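# Shut the case lid and secure its draw latch

## Task

Bring the case lid down to closed and engage the draw latch, so that the lid remains closed without anything holding it.

## Robot and tools

Robot: two 6-joint arms, left_arm and right_arm, each with a parallel two-finger gripper. Each base sits on a tilted plate, and both plates hang from one metal frame behind the arms. A 'too close' message treats each plate and its half of the frame as part of that arm. Calibrated bases in the scene frame: left_arm at (-0.003, +0.337, +0.177) m, quat_wxyz (+0.996, -0.091, +0.021, -0.010); right_arm at (+0.029, -0.326, +0.177) m, quat_wxyz (+0.996, +0.091, +0.019, -0.008). One reference image (the draw latch manual) comes with the scene; show_instructions displays it again.

Frames: the scene frame has its origin at table height, midway between the nominal bases, with +z up, +x out over the table and left_arm on the +y side (image left/right does not follow arm names). Hand poses (end_effector_position in metres, end_effector_quat_wxyz) and wrist camera poses are given in that arm's own base frame; fixed cameras and the table use the scene frame. Reported hand poses may be wrong by a few centimetres, more at long reach. Fingers point along gripper +z and close along its y axis; end_effector_position is about 1 cm behind the fingertips, between the pads.

Joint order, always: waist, shoulder, elbow, wrist pitch, wrist yaw, wrist roll. Stated ranges (rad): waist -2.618..3.054, shoulder 0.000..3.142, elbow 0.000..3.142, wrist pitch -1.571..1.571, wrist yaw -1.571..1.571, wrist roll -2.094..2.094. Real ends may differ by up to 0.059 rad.

A row is 14 numbers in [-1, 1]: left_arm's 6 joint numbers then its gripper opening, then right_arm's 6 joints and opening. Both arms are always included. Joint numbers are scaled offsets, not poses: each one moves that joint away from the Joint targets held at the start of the action (not from the previous row). 1.0 equals 1.202 rad waist, 1.258 shoulder, 1.3 elbow, 2.073 wrist pitch, 2.022 wrist yaw and wrist roll. The opening is absolute: +1 fully open, -1 closed. Sending 0 for a joint re-commands its current target; to keep a gripper unchanged, resend its present command, because 0 is a half-open command.

execute_actions(actions, cameras): actions is a list of actions; each action is a list of up to 15 rows, each row lasting one 1/30 s step, and a short table repeats its last row to fill 15 steps. An empty list just returns state and images. An action that would push a joint more than 0.059 rad beyond its range (measured from the start targets) is refused for both arms; a malformed action or a failing first action rejects the whole call. Joints pushed past their real end stop there, and 'joint sent to its limit' may appear.

move(target, speed, blend, opening_speed, blocking, cameras): target is one 14-number row or a list of up to 15 rows; every row is an offset from the same current Joint targets, not from the previous row. All joints move together, so the hand traces a curve, with no collision avoidance. speed is the rad/s of the joint with farthest to go, 0.01 to 2, default 0.5 (one value or one per target); paths last at least 0.5 s and stop short past 10 s. blend (rad) rounds corners in a list. opening_speed (at least 0.2 per second on the -1..+1 scale) ramps the fingers. blocking=false returns after about 0.5 s while the move continues. The 'move:' line gives the ending (done, off_target, moving, held, fault), limits=held if steps were withheld, and each arm's worst joint error over 0.035 rad. done does not prove contact or its absence.

wait(seconds 0..10) lets time pass while arms hold commands. stop brakes a running move; it needs room. zoom_image(camera, region [x0,y0,x1,y1], at most 504x504 px) enlarges part of the latest image from cam_high, cam_low, cam_left_wrist or cam_right_wrist (each 672x504). read_manual gives URDF licences. finished_scene(scene) ends the scene permanently; pass the current scene's number.

Results: Joint positions and Joint velocities per arm (rad, rad/s), each ending with gripper opening in metres (0.093 fully open) and its rate; Joint targets (the base for your next offsets); Joint torques (offset, noisy, wrap at ±28 N m on the first three joints); grip_measured (+1 open, -1 closed; pads meet near -0.94, about +0.0208 per mm of object width; it cannot by itself confirm a thin grip); Tool commands; per-step joint readings for action calls; 'joint command not followed' when the clearance check altered targets; 'within noise' velocities; MOTOR HOT and OVER-TEMPERATURE FAULT lines.

Limits on motion: per step a joint target may lead its measured angle by at most 0.202 (waist), 0.258 (shoulder), 0.3 (elbow), 0.573 (wrist pitch), 0.522 (yaw, roll) rad; targets putting the hand over 200 mm from its current place are scaled back. Large moves may need several actions. Thinking lets simulated time pass.

Care: avoid dropping things, releasing moving parts, slamming the lid, fast impacts and hard presses, and any collision between the arms, which can end the scene. Nothing may end up off the table. Parts may be tugged or nudged briefly. To stop pressing, command targets back beyond the measured positions. Holding loads, stretching out or pushing against something heats motors; at 90 °C the arm folds and idles, at 100 °C it goes limp.

Each tool is called after ">>>" as name(argument=value, ...), one argument or row to a line, values as JSON.

Reference images:

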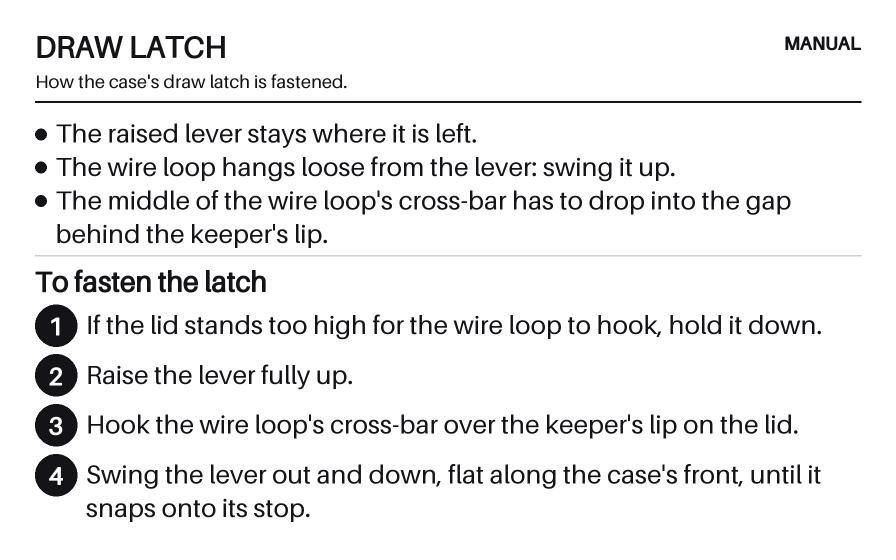

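## Session

>>> execute_actions(
  actions=[],
)

Scene clock: 0.00 s.
left_arm: end_effector_position=(+0.1475, -0.5665, +0.1092) grip_measured=+1.000 end_effector_quat_wxyz=(+0.532, +0.617, +0.556, -0.167) | right_arm: end_effector_position=(+0.1339, -0.3165, +0.2517) grip_measured=+1.000 end_effector_quat_wxyz=(+0.358, +0.711, +0.559, -0.232)
Joint positions: left_arm=[-1.378 2.104 1.279 0.427 -0.218 0.441 0.093] | right_arm=[-0.993 1.191 1.152 -0.712 0.369 0.653 0.093]
Joint velocities: within noise
Joint torques (N m): no reading
Motor temperatures (°C): left_arm=[28 38 37 29 27 27 24] | right_arm=[26 36 39 29 24 27 24]
Heat: left arm: 38 °C; right arm: 39 °C.
Joint targets: left_arm=[-1.379 2.085 1.293 0.440 -0.218 0.441] | right_arm=[-0.993 1.187 1.159 -0.715 0.368 0.653]
Tool commands: left_gripper/opening=+1.0 right_gripper/opening=+1.0

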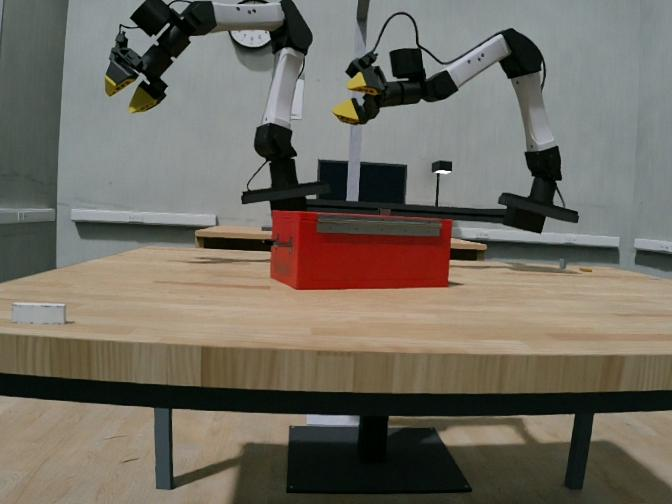

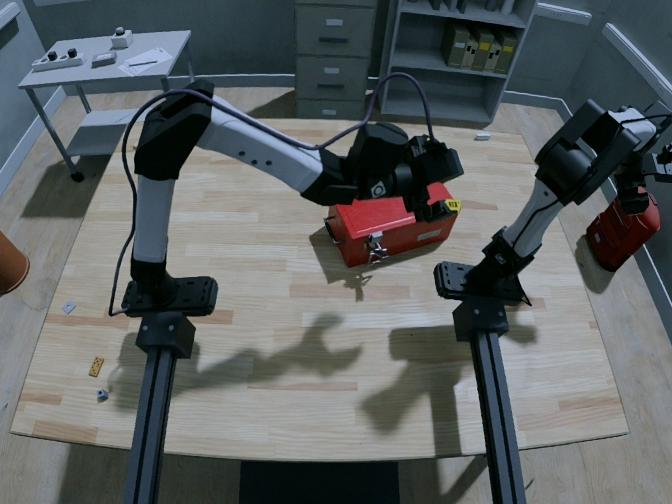

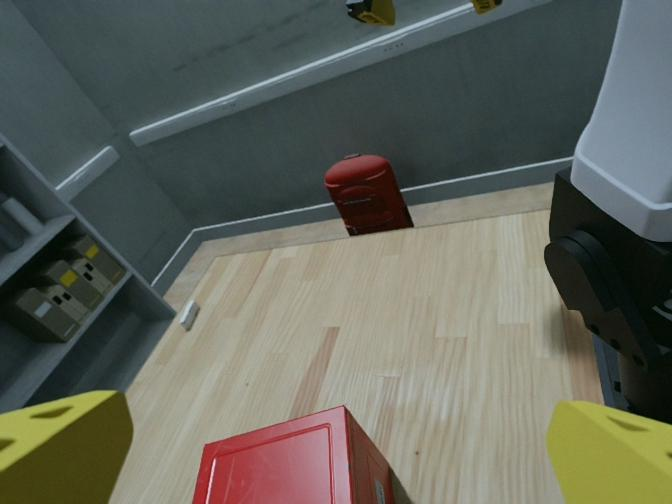

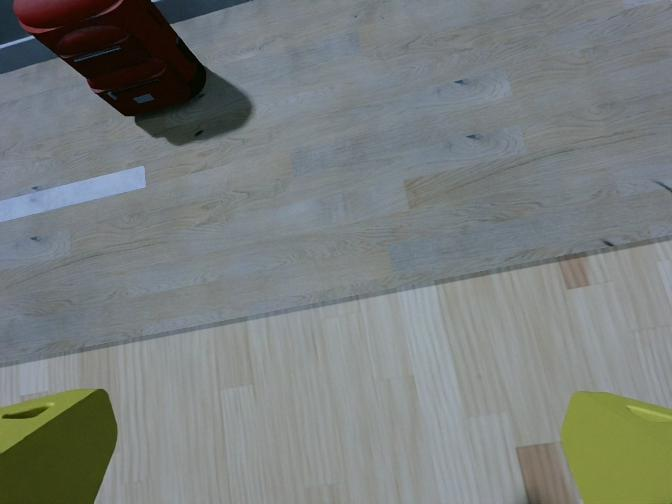

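>>> zoom_image(
  camera="cam_low",
  region=[300, 160, 480, 300],
)

>>> zoom_image(
  camera="cam_high",
  region=[300, 160, 480, 300],
)

Scaled by 2.800 from the camera's 672x504 image, which has a finer 960x720 frame.

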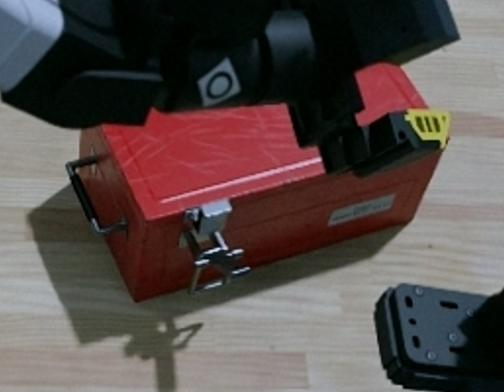

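Scaled by 2.800 from the camera's 672x504 image, which has a finer 960x720 frame.

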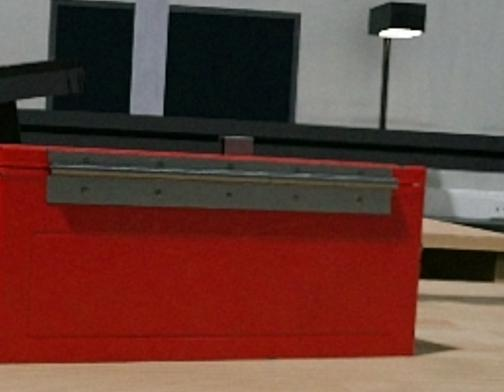

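>>> move(
  target=[1, 0, 0, 0, 0, 0, 1, 0, 0, 0, 0, 0, 0, 1],
  speed=1.0,
  cameras=["cam_low", "cam_high"],
)

>>> zoom_image(
  camera="cam_low",
  region=[300, 160, 480, 295],
)

Scene clock: 37.63 s.
left_arm: end_effector_position=(+0.5821, -0.0607, +0.1093) grip_measured=+1.000 end_effector_quat_wxyz=(+0.532, +0.189, +0.808, +0.168) | right_arm: end_effector_position=(+0.1339, -0.3165, +0.2517) grip_measured=+1.000 end_effector_quat_wxyz=(+0.358, +0.711, +0.559, -0.232)
Joint positions: left_arm=[-0.168 2.104 1.279 0.427 -0.226 0.441 0.093] | right_arm=[-0.993 1.191 1.152 -0.712 0.369 0.653 0.093]
Joint velocities: within noise
Joint torques (N m): left_arm=[-3.34 -13.18 8.91 2.46 0.14 0] | right_arm=[0.35 -6.83 7.61 1.92 0.4 0.07]
Motor temperatures (°C): left_arm=[28 54 42 38 27 27 24] | right_arm=[25 37 47 31 24 27 24]
Heat: left arm: 54 °C; right arm: 47 °C.
Joint targets: left_arm=[-0.177 2.085 1.293 0.440 -0.218 0.441] | right_arm=[-0.993 1.187 1.159 -0.715 0.368 0.653]
move: done
Images, in order (width x height): cam_high 672x504, cam_low 672x504.

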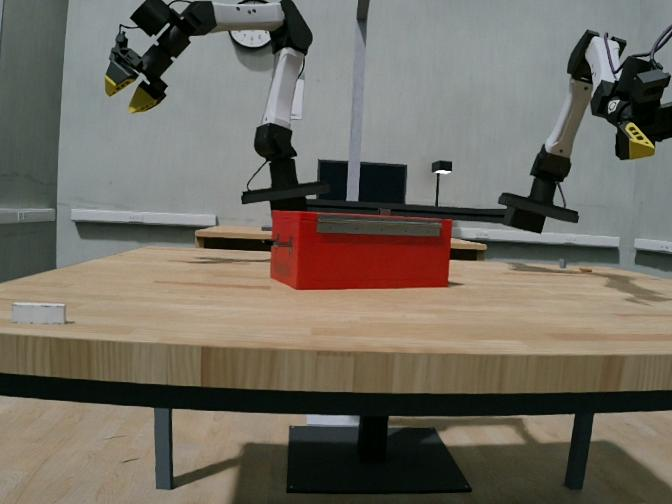

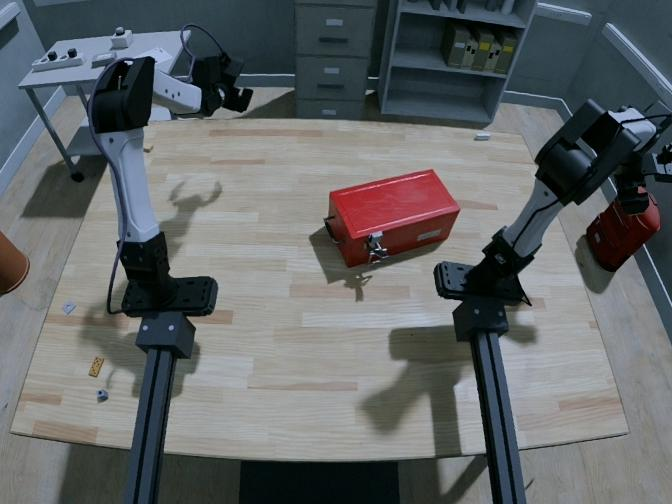

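Scaled by 2.800 from the camera's 672x504 image, which has a finer 960x720 frame.

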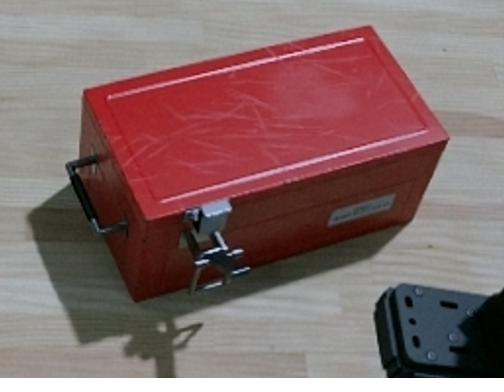

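>>> move(
  target=[0, 0, 0, 0, 0, 0, 1, 0.9925, 0.09, -0.199, -0.089, 0.065, 0.27, 1],
  speed=1.2,
)

Scene clock: 52.57 s.
left_arm: end_effector_position=(+0.5821, -0.0607, +0.1093) grip_measured=+1.000 end_effector_quat_wxyz=(+0.532, +0.189, +0.808, +0.168) | right_arm: end_effector_position=(+0.2750, -0.0252, +0.1207) grip_measured=+1.000 end_effector_quat_wxyz=(+0.266, +0.489, +0.826, -0.088)
Joint positions: left_arm=[-0.168 2.104 1.279 0.427 -0.226 0.441 0.093] | right_arm=[0.198 1.292 0.916 -0.887 0.487 1.19 0.093]
Joint velocities: within noise
Joint torques (N m): left_arm=[-3.34 -13.18 8.9 2.46 0.14 0] | right_arm=[1.22 -4.16 5.24 1 0.6 0.11]
Motor temperatures (°C): left_arm=[28 58 43 39 27 27 24] | right_arm=[25 37 48 31 24 27 24]
Heat: left arm: 58 °C; right arm: 48 °C.
Joint targets: left_arm=[-0.177 2.085 1.293 0.440 -0.218 0.441] | right_arm=[0.200 1.301 0.900 -0.900 0.500 1.199]
move: done

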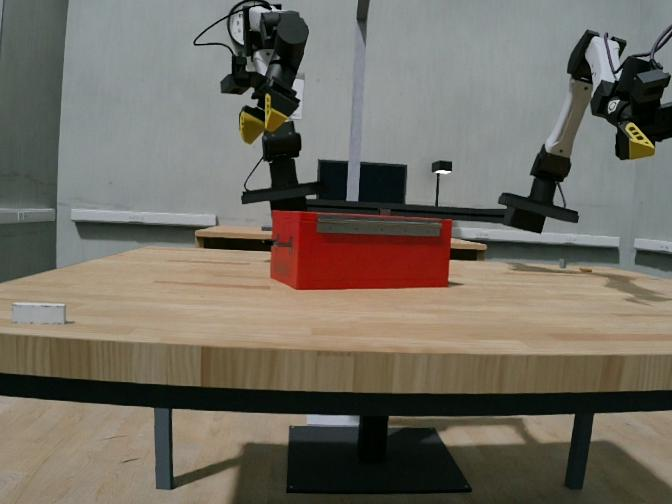

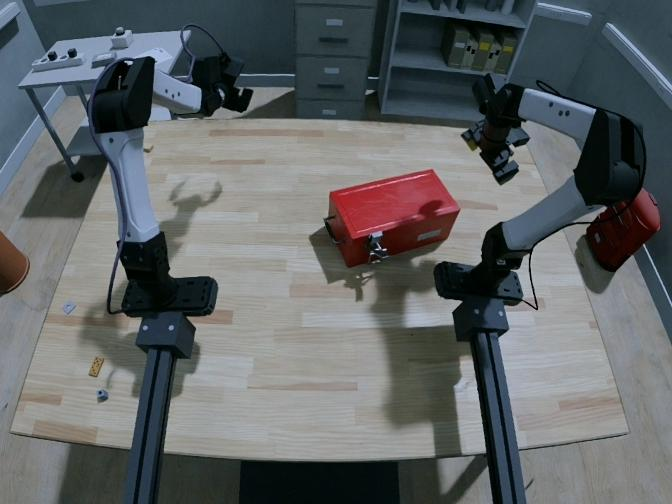

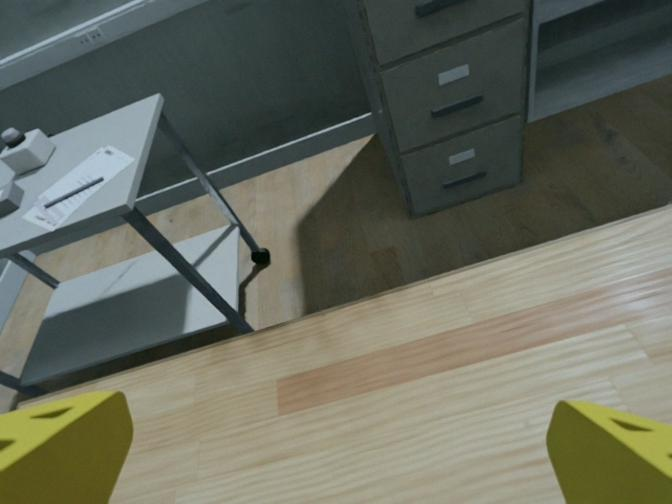

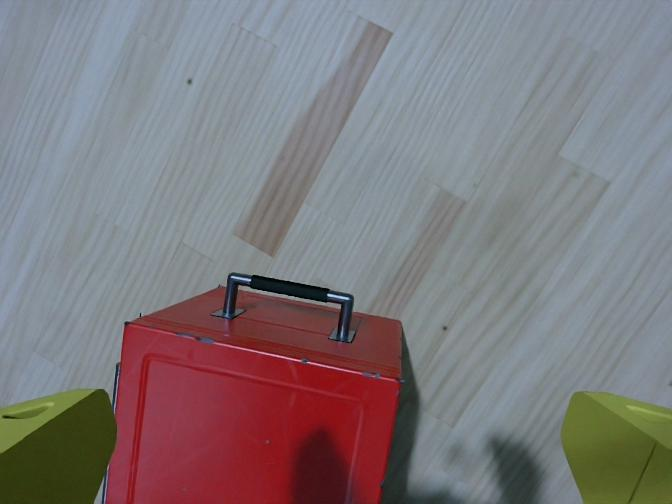

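>>> move(
  target=[0, 0, 0, 0, 0, 0, 1, 0.915, 0.039, -0.154, -0.1206, 0.074, 0.297, 1],
  speed=1.2,
)

Scene clock: 58.60 s.
left_arm: end_effector_position=(+0.5821, -0.0607, +0.1093) grip_measured=+1.000 end_effector_quat_wxyz=(+0.532, +0.189, +0.808, +0.168) | right_arm: end_effector_position=(+0.1382, +0.1203, +0.0702) grip_measured=+1.000 end_effector_quat_wxyz=(+0.309, +0.202, +0.924, -0.101)
Joint positions: left_arm=[-0.168 2.104 1.279 0.427 -0.226 0.441 0.093] | right_arm=[1.295 1.342 0.715 -1.139 0.637 1.79 0.093]
Joint velocities: within noise
Joint torques (N m): left_arm=[-3.37 -13.18 8.91 2.46 0.14 -0.01] | right_arm=[0.9 -2.36 4.64 0.2 0.76 0.17]
Motor temperatures (°C): left_arm=[28 59 43 40 27 27 24] | right_arm=[25 36 47 30 24 27 24]
Heat: left arm: 59 °C; right arm: 47 °C.
Joint targets: left_arm=[-0.177 2.085 1.293 0.440 -0.218 0.441] | right_arm=[1.300 1.349 0.700 -1.150 0.649 1.800]
move: done

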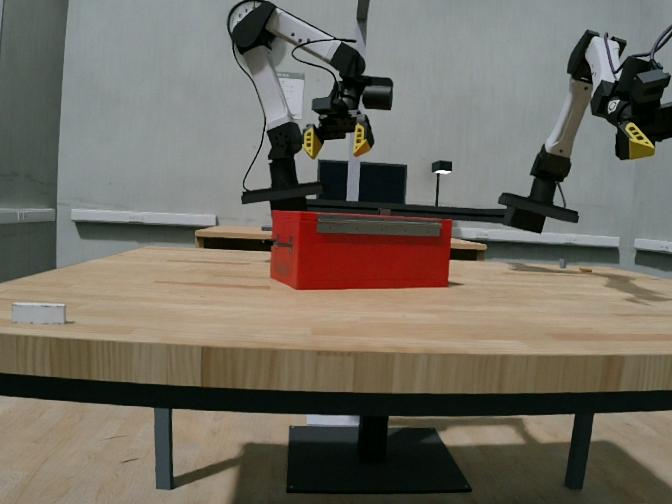

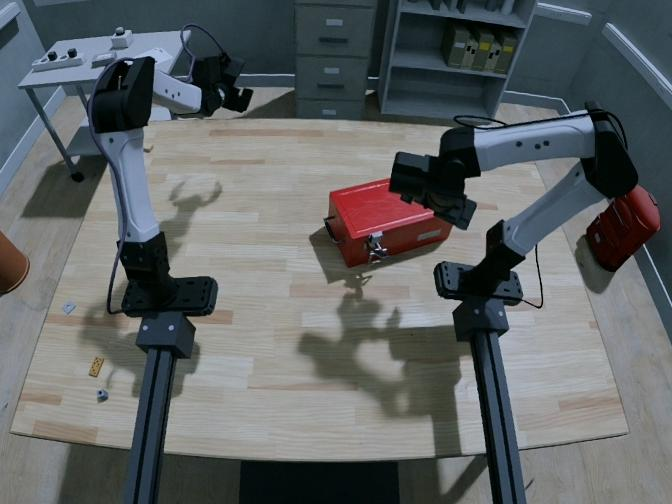

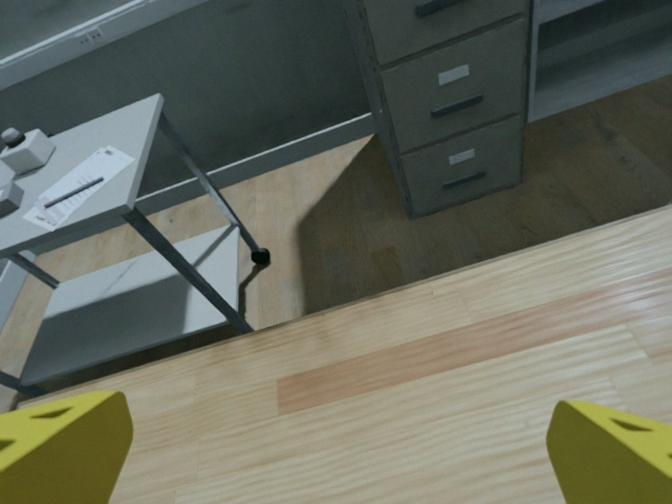

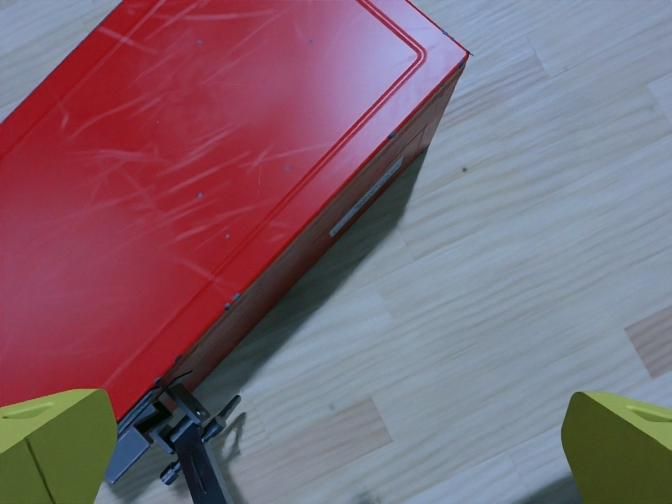

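>>> move(
  target=[0, -0.4, -0.2, 0, 0, 0, 1, 0.892, 0.029, -0.108, -0.0719, 0.0687, 0.099, 1],
  speed=1.0,
)

>>> zoom_image(
  camera="cam_right_wrist",
  region=[200, 150, 500, 400],
)

Scene clock: 82.23 s.
left_arm: end_effector_position=(+0.5255, -0.0511, +0.2389) grip_measured=+1.000 end_effector_quat_wxyz=(+0.617, +0.161, +0.751, +0.172) | right_arm: end_effector_position=(+0.0515, +0.1462, +0.0651) grip_measured=+1.000 end_effector_quat_wxyz=(+0.391, -0.125, +0.911, -0.038)
Joint positions: left_arm=[-0.168 1.714 1.101 0.427 -0.226 0.441 0.093] | right_arm=[2.03 1.367 0.62 -1.227 0.72 1.913 0.093]
Joint velocities: within noise
Joint torques (N m): left_arm=[-2.85 -11.79 6.52 2.54 0.17 0] | right_arm=[-0.46 -2.71 5.42 -0.13 0.74 0.07]
Motor temperatures (°C): left_arm=[28 63 44 41 27 27 24] | right_arm=[25 35 45 29 24 27 23]
Heat: left arm: 63 °C; right arm: 45 °C.
Joint targets: left_arm=[-0.177 1.680 1.084 0.440 -0.218 0.441] | right_arm=[2.025 1.367 0.621 -1.226 0.721 1.912]
move: held (right_arm; a check stopped the path), off_target (left_arm; braked when a check withheld steps of right_arm); limits=held; left_arm: the shoulder is farthest, 0.132 rad from its target; right_arm: the waist is farthest, 0.342 rad from its target
joint command not followed: on one or more control steps a check withheld the commanded joint targets of the right arm, and it was not sent them on those steps.
cause: the commanded joint targets, or the way to them, would bring two parts of the arm too close to each other (its upper arm (the part past the shoulder) and its fingers, with the joints along the arm from the elbow to the wrist roll between them).

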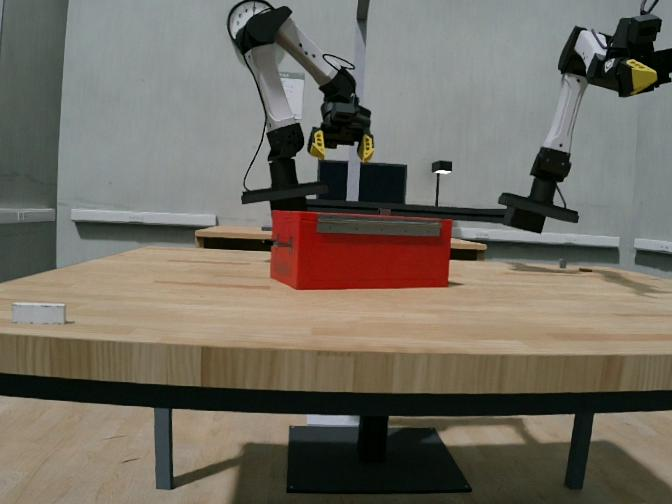

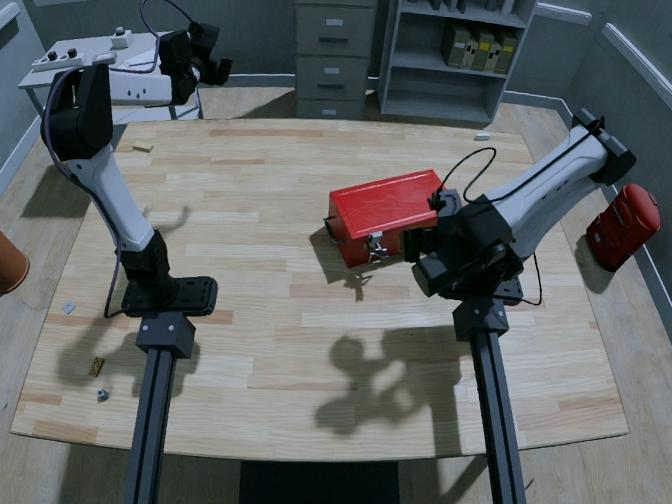

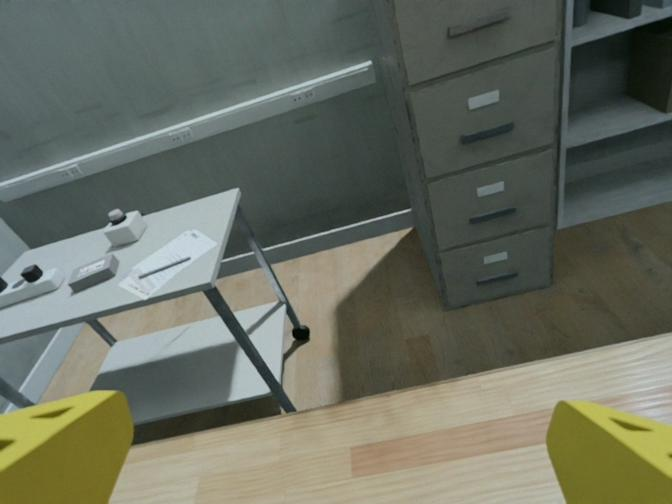

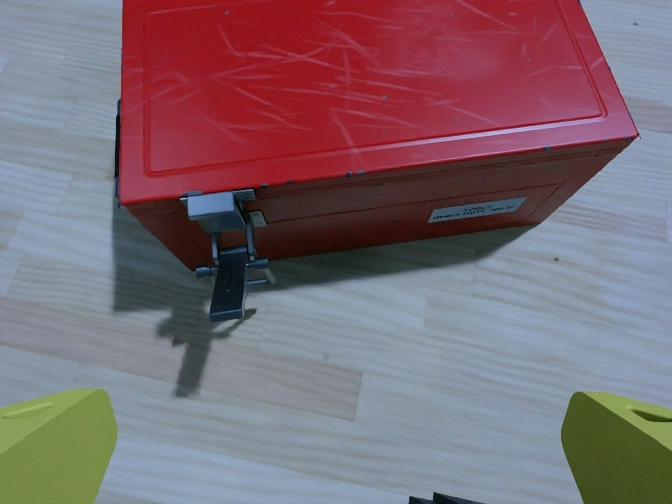

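Scaled by 1.680 from the camera's 672x504 image, which has a finer 960x720 frame.

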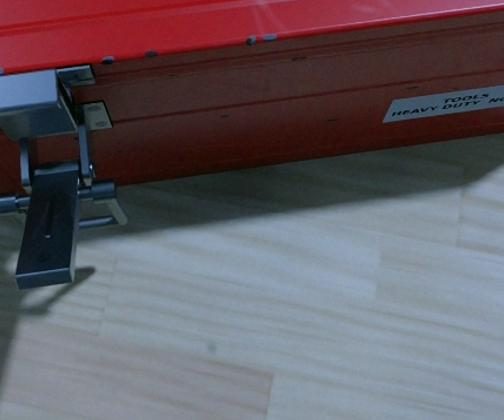

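>>> zoom_image(
  camera="cam_right_wrist",
  region=[160, 160, 300, 350],
)

>>> zoom_image(
  camera="cam_low",
  region=[340, 210, 410, 280],
)

Scaled by 2.653 from the camera's 672x504 image, which has a finer 960x720 frame.

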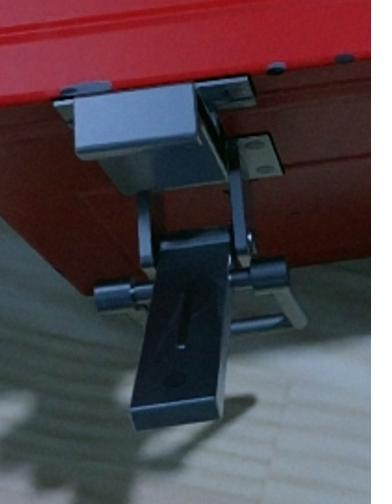

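Scaled by 7.200 from the camera's 672x504 image, which has a finer 960x720 frame.

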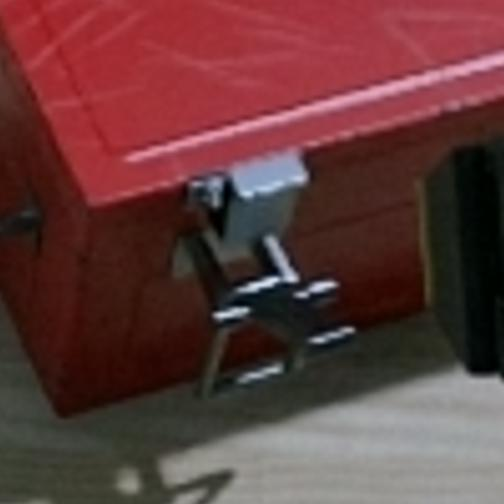

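>>> move(
  target=[0, -0.22, -0.065, -0.3, -0.2, -0.2, 1, -0.853, 0.106, 0.215, 0.157, -0.159, -0.154, 1],
  speed=1.0,
  cameras=["cam_low"],
)

Scene clock: 143.13 s.
left_arm: end_effector_position=(+0.4177, +0.0273, +0.2105) grip_measured=+1.000 end_effector_quat_wxyz=(+0.461, -0.049, +0.853, +0.239) | right_arm: end_effector_position=(+0.1881, +0.1690, +0.0563) grip_measured=+1.000 end_effector_quat_wxyz=(+0.204, +0.296, +0.932, -0.032)
Joint positions: left_arm=[-0.168 1.434 1.013 -0.177 -0.613 0.048 0.093] | right_arm=[1.004 1.49 0.874 -0.91 0.415 1.609 0.093]
Joint velocities: within noise
Joint torques (N m): left_arm=[-2.41 -8.92 6.89 2.03 -0.17 -0.11] | right_arm=[0.59 -4.21 8.12 0.94 0.31 -0.07]
Motor temperatures (°C): left_arm=[28 58 41 44 27 27 23] | right_arm=[25 34 45 27 24 27 23]
Heat: left arm: 58 °C; right arm: 45 °C.
Joint targets: left_arm=[-0.177 1.404 1.000 -0.182 -0.623 0.036] | right_arm=[1.000 1.500 0.900 -0.901 0.400 1.600]
move: done
Images, in order (width x height): cam_low 672x504.

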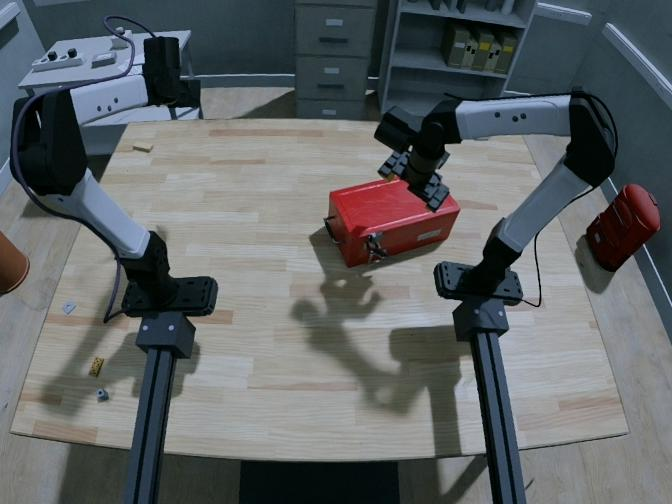

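>>> move(
  target=[-1, 0, 0, -0.153, 0, 0, 1, -0.263, 0.249, 0.044, 0.049, -0.116, -0.064, -1],
  speed=1.0,
)

Scene clock: 147.97 s.
left_arm: end_effector_position=(+0.1656, -0.3354, +0.1624) grip_measured=+1.000 end_effector_quat_wxyz=(+0.420, +0.514, +0.747, +0.038) | right_arm: end_effector_position=(+0.2186, +0.1415, -0.0161) grip_measured=-0.979 end_effector_quat_wxyz=(+0.054, +0.378, +0.920, -0.089)
Joint positions: left_arm=[-1.377 1.434 1.013 -0.493 -0.62 0.046 0.093] | right_arm=[0.69 1.801 0.933 -0.809 0.179 1.48 0]
Joint velocities: within noise
Joint torques (N m): left_arm=[-1.17 -7.38 6.93 1.89 -0.22 -0.1] | right_arm=[0.92 -6.56 7.01 0.48 0.19 -0.01]
Motor temperatures (°C): left_arm=[28 57 41 44 27 27 23] | right_arm=[25 34 45 27 24 27 23]
Heat: left arm: 57 °C; right arm: 45 °C.
Joint targets: left_arm=[-1.379 1.404 1.000 -0.499 -0.623 0.036] | right_arm=[0.684 1.814 0.957 -0.799 0.165 1.470]
move: done

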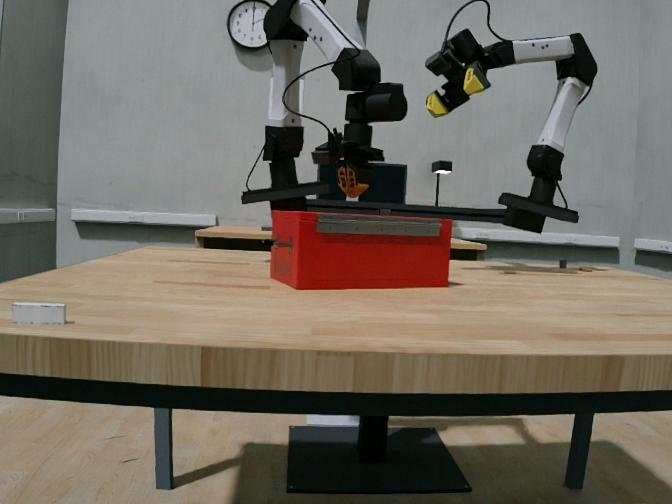

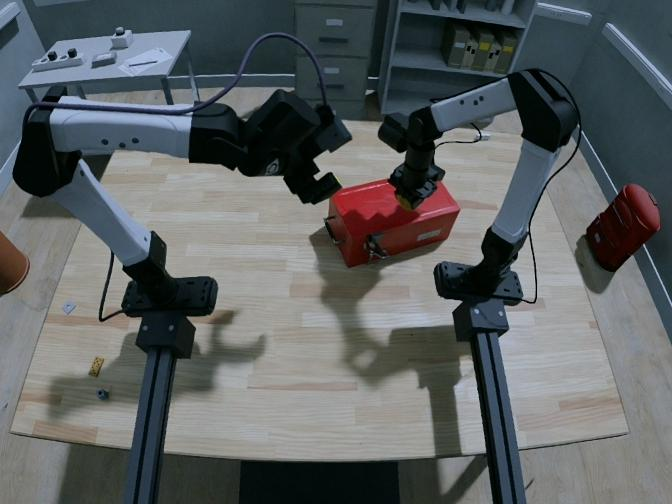

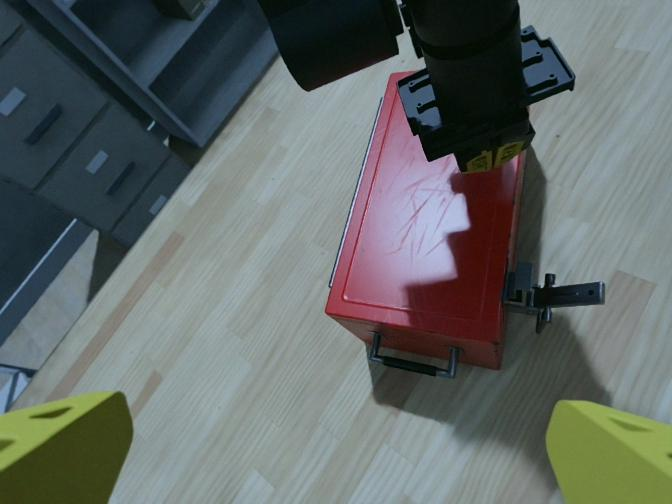

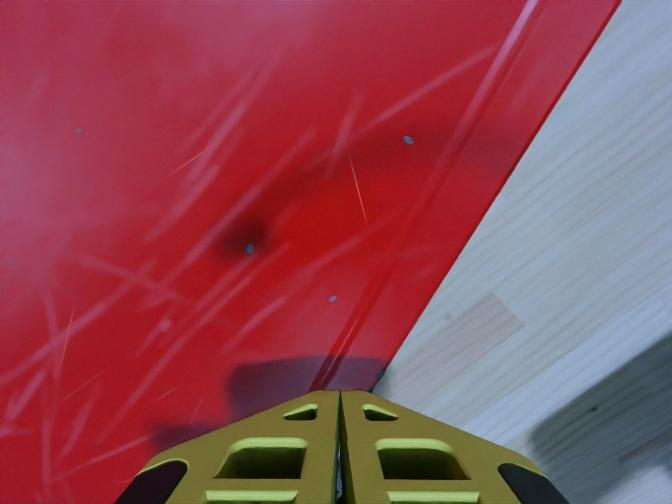

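>>> zoom_image(
  camera="cam_left_wrist",
  region=[480, 240, 630, 380],
)

Scaled by 3.360 from the camera's 672x504 image, which has a finer 960x720 frame.

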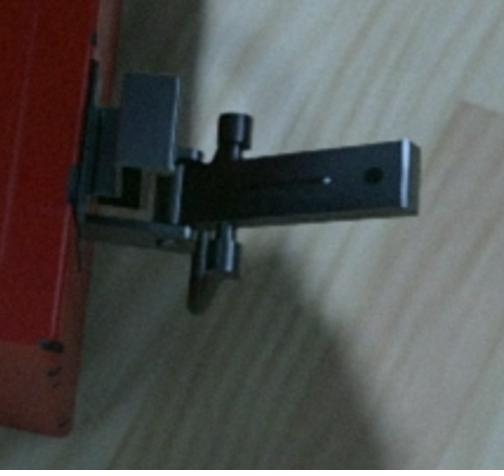

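>>> move(
  target=[-0.189, 0.707, 0.187, 0.0815, -0.06, -0.052, 1, 0, 0, 0, 0, 0, 0, -1],
  speed=0.8,
)

>>> zoom_image(
  camera="cam_left_wrist",
  region=[200, 100, 500, 400],
)

Scene clock: 155.70 s.
left_arm: end_effector_position=(+0.0999, -0.3934, -0.0723) grip_measured=+1.000 end_effector_quat_wxyz=(+0.308, +0.633, +0.684, +0.193) | right_arm: end_effector_position=(+0.2189, +0.1418, -0.0161) grip_measured=-0.979 end_effector_quat_wxyz=(+0.054, +0.378, +0.920, -0.088)
Joint positions: left_arm=[-1.603 2.288 1.209 -0.353 -0.732 -0.057 0.093] | right_arm=[0.69 1.801 0.933 -0.808 0.178 1.479 0]
Joint velocities: within noise
Joint torques (N m): left_arm=[-1.14 -9.98 9.57 1.41 -0.45 -0.14] | right_arm=[0.94 -6.56 6.97 0.46 0.13 0.01]
Motor temperatures (°C): left_arm=[28 55 42 42 27 27 23] | right_arm=[25 34 45 27 24 27 23]
Heat: left arm: 55 °C; right arm: 45 °C.
Joint targets: left_arm=[-1.606 2.293 1.243 -0.330 -0.744 -0.069] | right_arm=[0.684 1.814 0.957 -0.799 0.165 1.470]
move: done

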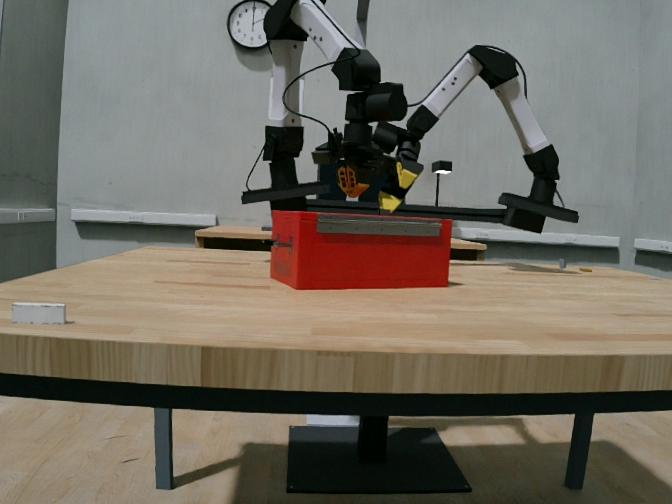

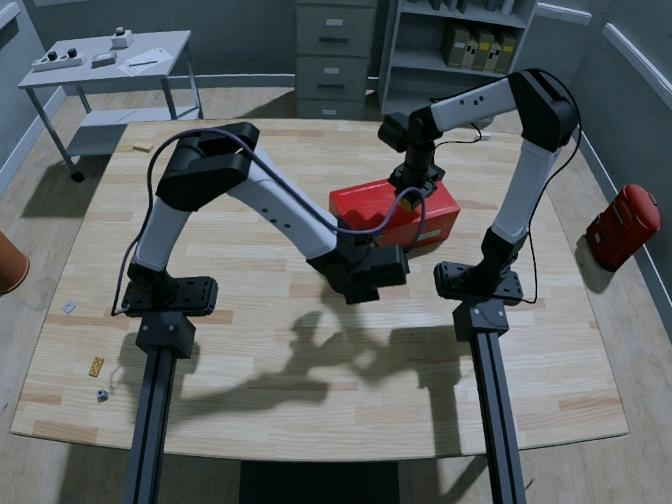

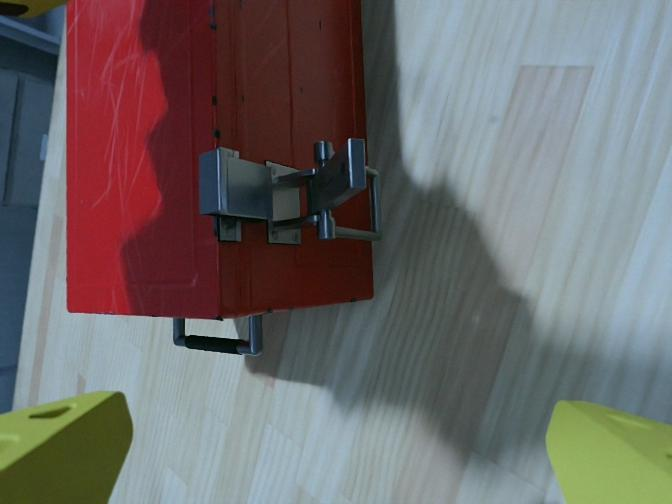

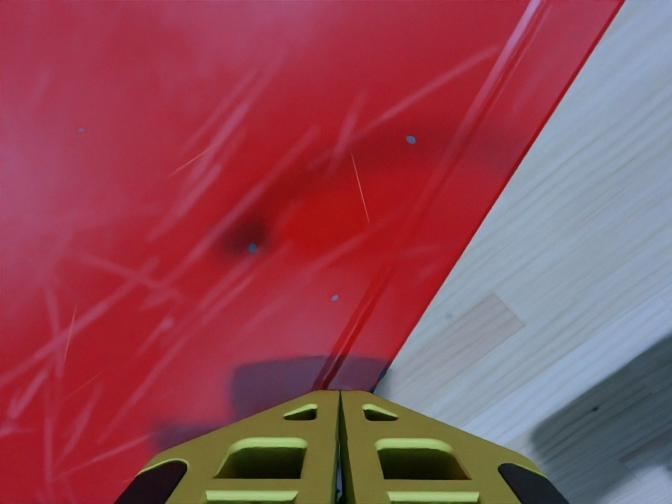

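Scaled by 1.680 from the camera's 672x504 image, which has a finer 960x720 frame.

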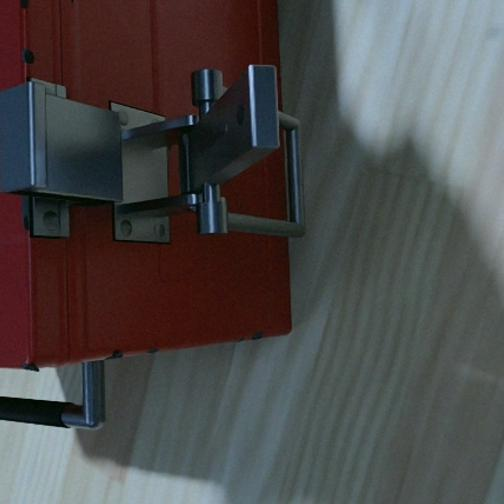

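>>> zoom_image(
  camera="cam_left_wrist",
  region=[190, 125, 400, 265],
)

Scaled by 2.400 from the camera's 672x504 image, which has a finer 960x720 frame.

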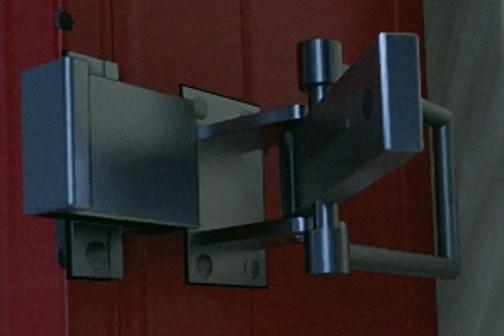

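>>> move(
  target=[0.2263, 0.1542, -0.4208, 0.6493, 0.2938, 0.034, -1, 0, 0, 0, 0, 0, 0, -1],
  speed=0.7,
  cameras=["cam_left_wrist", "cam_low"],
)

>>> zoom_image(
  camera="cam_left_wrist",
  region=[150, 50, 500, 350],
)

Scene clock: 262.43 s.
left_arm: end_effector_position=(+0.1193, -0.3913, -0.1444) grip_measured=-0.991 end_effector_quat_wxyz=(+0.345, +0.544, +0.743, -0.182) | right_arm: end_effector_position=(+0.2189, +0.1418, -0.0161) grip_measured=-0.979 end_effector_quat_wxyz=(+0.054, +0.378, +0.920, -0.088)
Joint positions: left_arm=[-1.34 2.474 0.704 0.987 -0.159 -0.011 0] | right_arm=[0.69 1.801 0.933 -0.808 0.178 1.479 0]
Joint velocities: within noise
Joint torques (N m): left_arm=[-0.76 -8.24 2.76 2.53 0.09 0.12] | right_arm=[0.92 -6.56 6.98 0.46 0.13 0.01]
Motor temperatures (°C): left_arm=[28 54 47 38 27 27 23] | right_arm=[25 35 48 26 24 27 23]
Heat: left arm: 54 °C; right arm: 48 °C.
Joint targets: left_arm=[-1.334 2.487 0.696 1.016 -0.150 0.000] | right_arm=[0.684 1.814 0.957 -0.800 0.165 1.471]
move: done
Images, in order (width x height): cam_low 672x504, cam_left_wrist 672x504.

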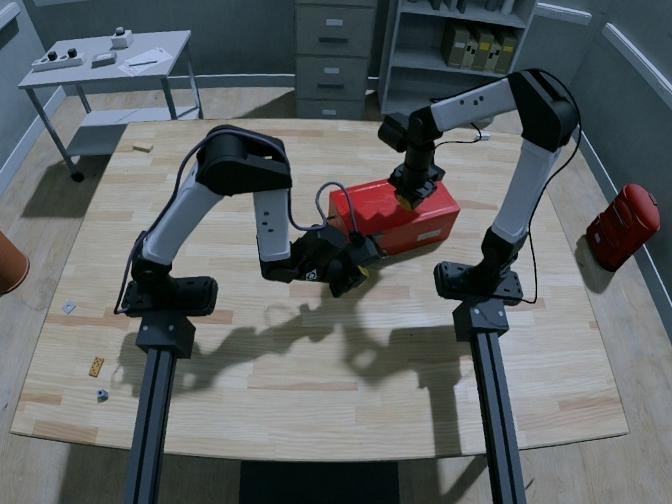

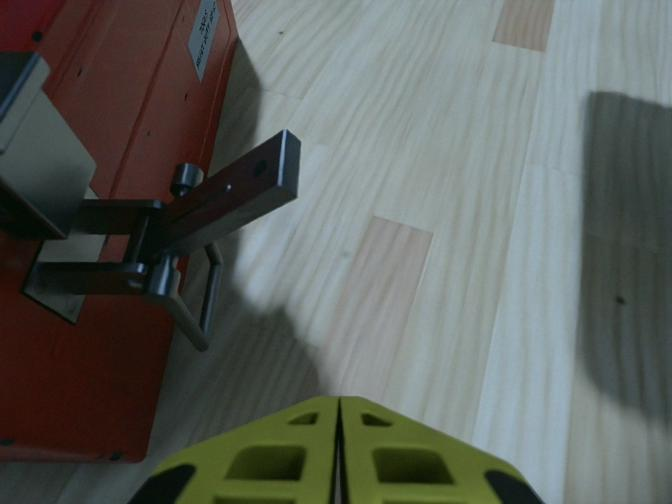

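Scaled by 1.440 from the camera's 672x504 image, which has a finer 960x720 frame.

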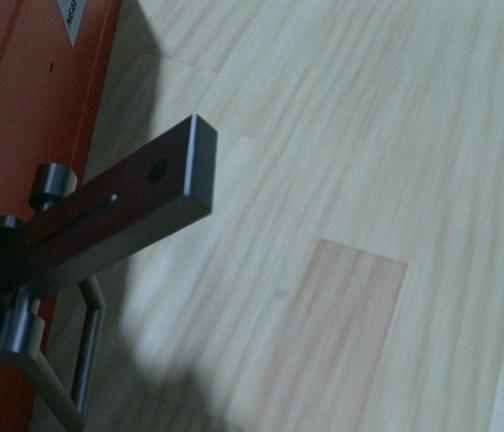

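>>> move(
  target=[0.028, -0.228, 0.5415, -0.7795, 0.025, 0.4946, -1, 0, 0, 0, 0, 0, 0, -1],
  speed=0.9,
  cameras=[],
)

>>> move(
  target=[0.01, 0.4547, 0.6869, -0.317, 0.0054, 0.2423, -0.15, 0, 0, 0, 0, 0, 0, -1],
  speed=0.8,
)

>>> zoom_image(
  camera="cam_left_wrist",
  region=[150, 150, 500, 450],
)

Scene clock: 344.33 s.
left_arm: end_effector_position=(+0.1250, -0.3938, -0.0704) grip_measured=-0.991 end_effector_quat_wxyz=(+0.060, +0.908, +0.411, +0.045) | right_arm: end_effector_position=(+0.2189, +0.1418, -0.0161) grip_measured=-0.979 end_effector_quat_wxyz=(+0.054, +0.378, +0.920, -0.088)
Joint positions: left_arm=[-1.308 2.245 1.368 -0.59 -0.109 0.989 0] | right_arm=[0.69 1.801 0.933 -0.808 0.178 1.479 0]
Joint velocities: within noise
Joint torques (N m): left_arm=[-0.81 -14.71 9.94 0.95 0.13 0.11] | right_arm=[0.92 -6.56 6.98 0.46 0.13 0.01]
Motor temperatures (°C): left_arm=[28 54 39 45 27 26 24] | right_arm=[25 34 48 25 24 26 24]
Heat: left arm: 54 °C; right arm: 48 °C.
Joint targets: left_arm=[-1.301 2.200 1.400 -0.600 -0.099 1.000] | right_arm=[0.684 1.814 0.957 -0.800 0.165 1.471]
move: off_target (left_arm); left_arm: the shoulder is farthest, 0.045 rad from its target
No camera images: "cameras" was empty.

Scene clock: 346.27 s.
left_arm: end_effector_position=(+0.1428, -0.4449, -0.0902) grip_measured=-0.151 end_effector_quat_wxyz=(-0.090, +0.979, +0.178, +0.041) | right_arm: end_effector_position=(+0.2189, +0.1418, -0.0161) grip_measured=-0.979 end_effector_quat_wxyz=(+0.054, +0.378, +0.920, -0.088)
Joint positions: left_arm=[-1.296 2.756 2.256 -1.243 -0.098 1.478 0.038] | right_arm=[0.69 1.801 0.933 -0.808 0.178 1.479 0]
Joint velocities: within noise
Joint torques (N m): left_arm=[-1.11 -12.63 10.44 0.23 0.14 0.14] | right_arm=[0.94 -6.58 6.97 0.46 0.13 0.01]
Motor temperatures (°C): left_arm=[28 55 39 44 27 26 23] | right_arm=[25 34 48 25 24 26 24]
Heat: left arm: 55 °C; right arm: 48 °C.
Joint targets: left_arm=[-1.288 2.772 2.293 -1.257 -0.088 1.490] | right_arm=[0.684 1.814 0.957 -0.800 0.165 1.471]
move: off_target (left_arm); left_arm: the elbow is farthest, 0.037 rad from its target

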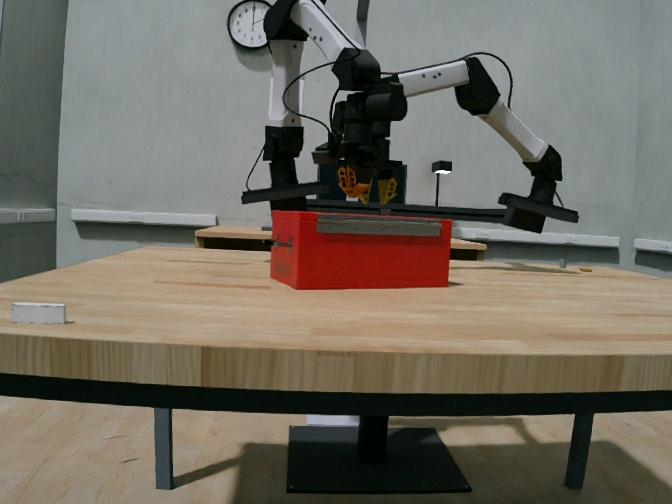

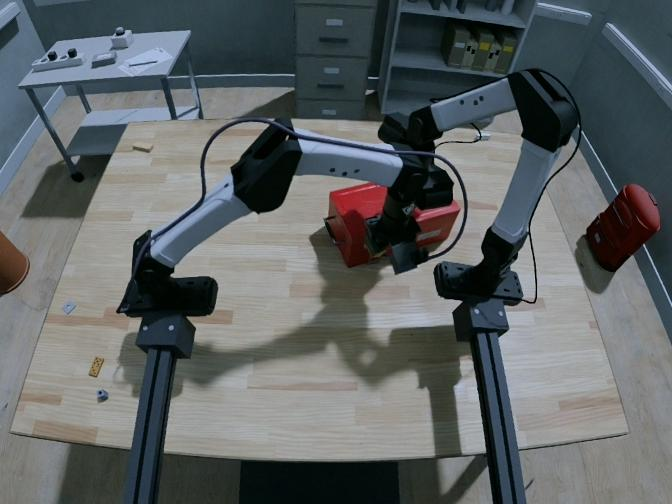

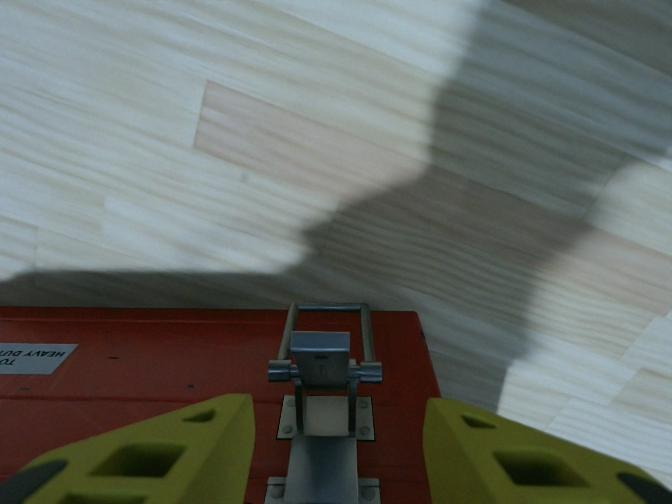

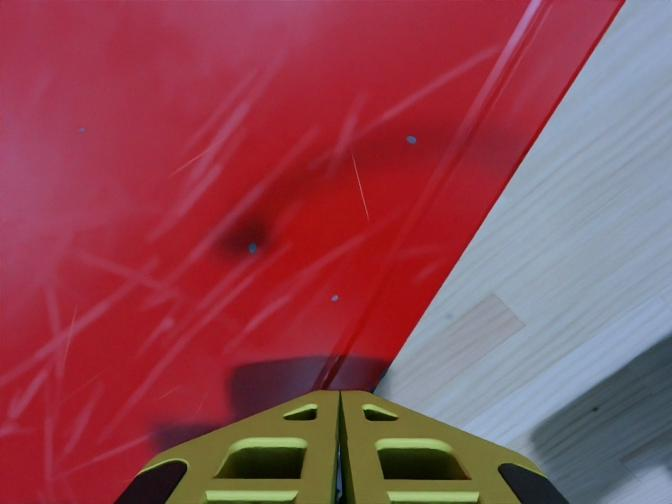

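Scaled by 1.440 from the camera's 672x504 image, which has a finer 960x720 frame.

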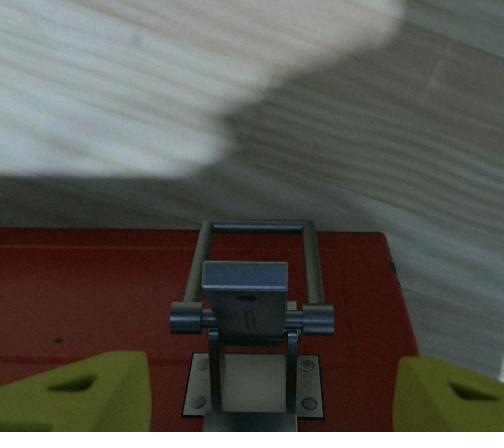

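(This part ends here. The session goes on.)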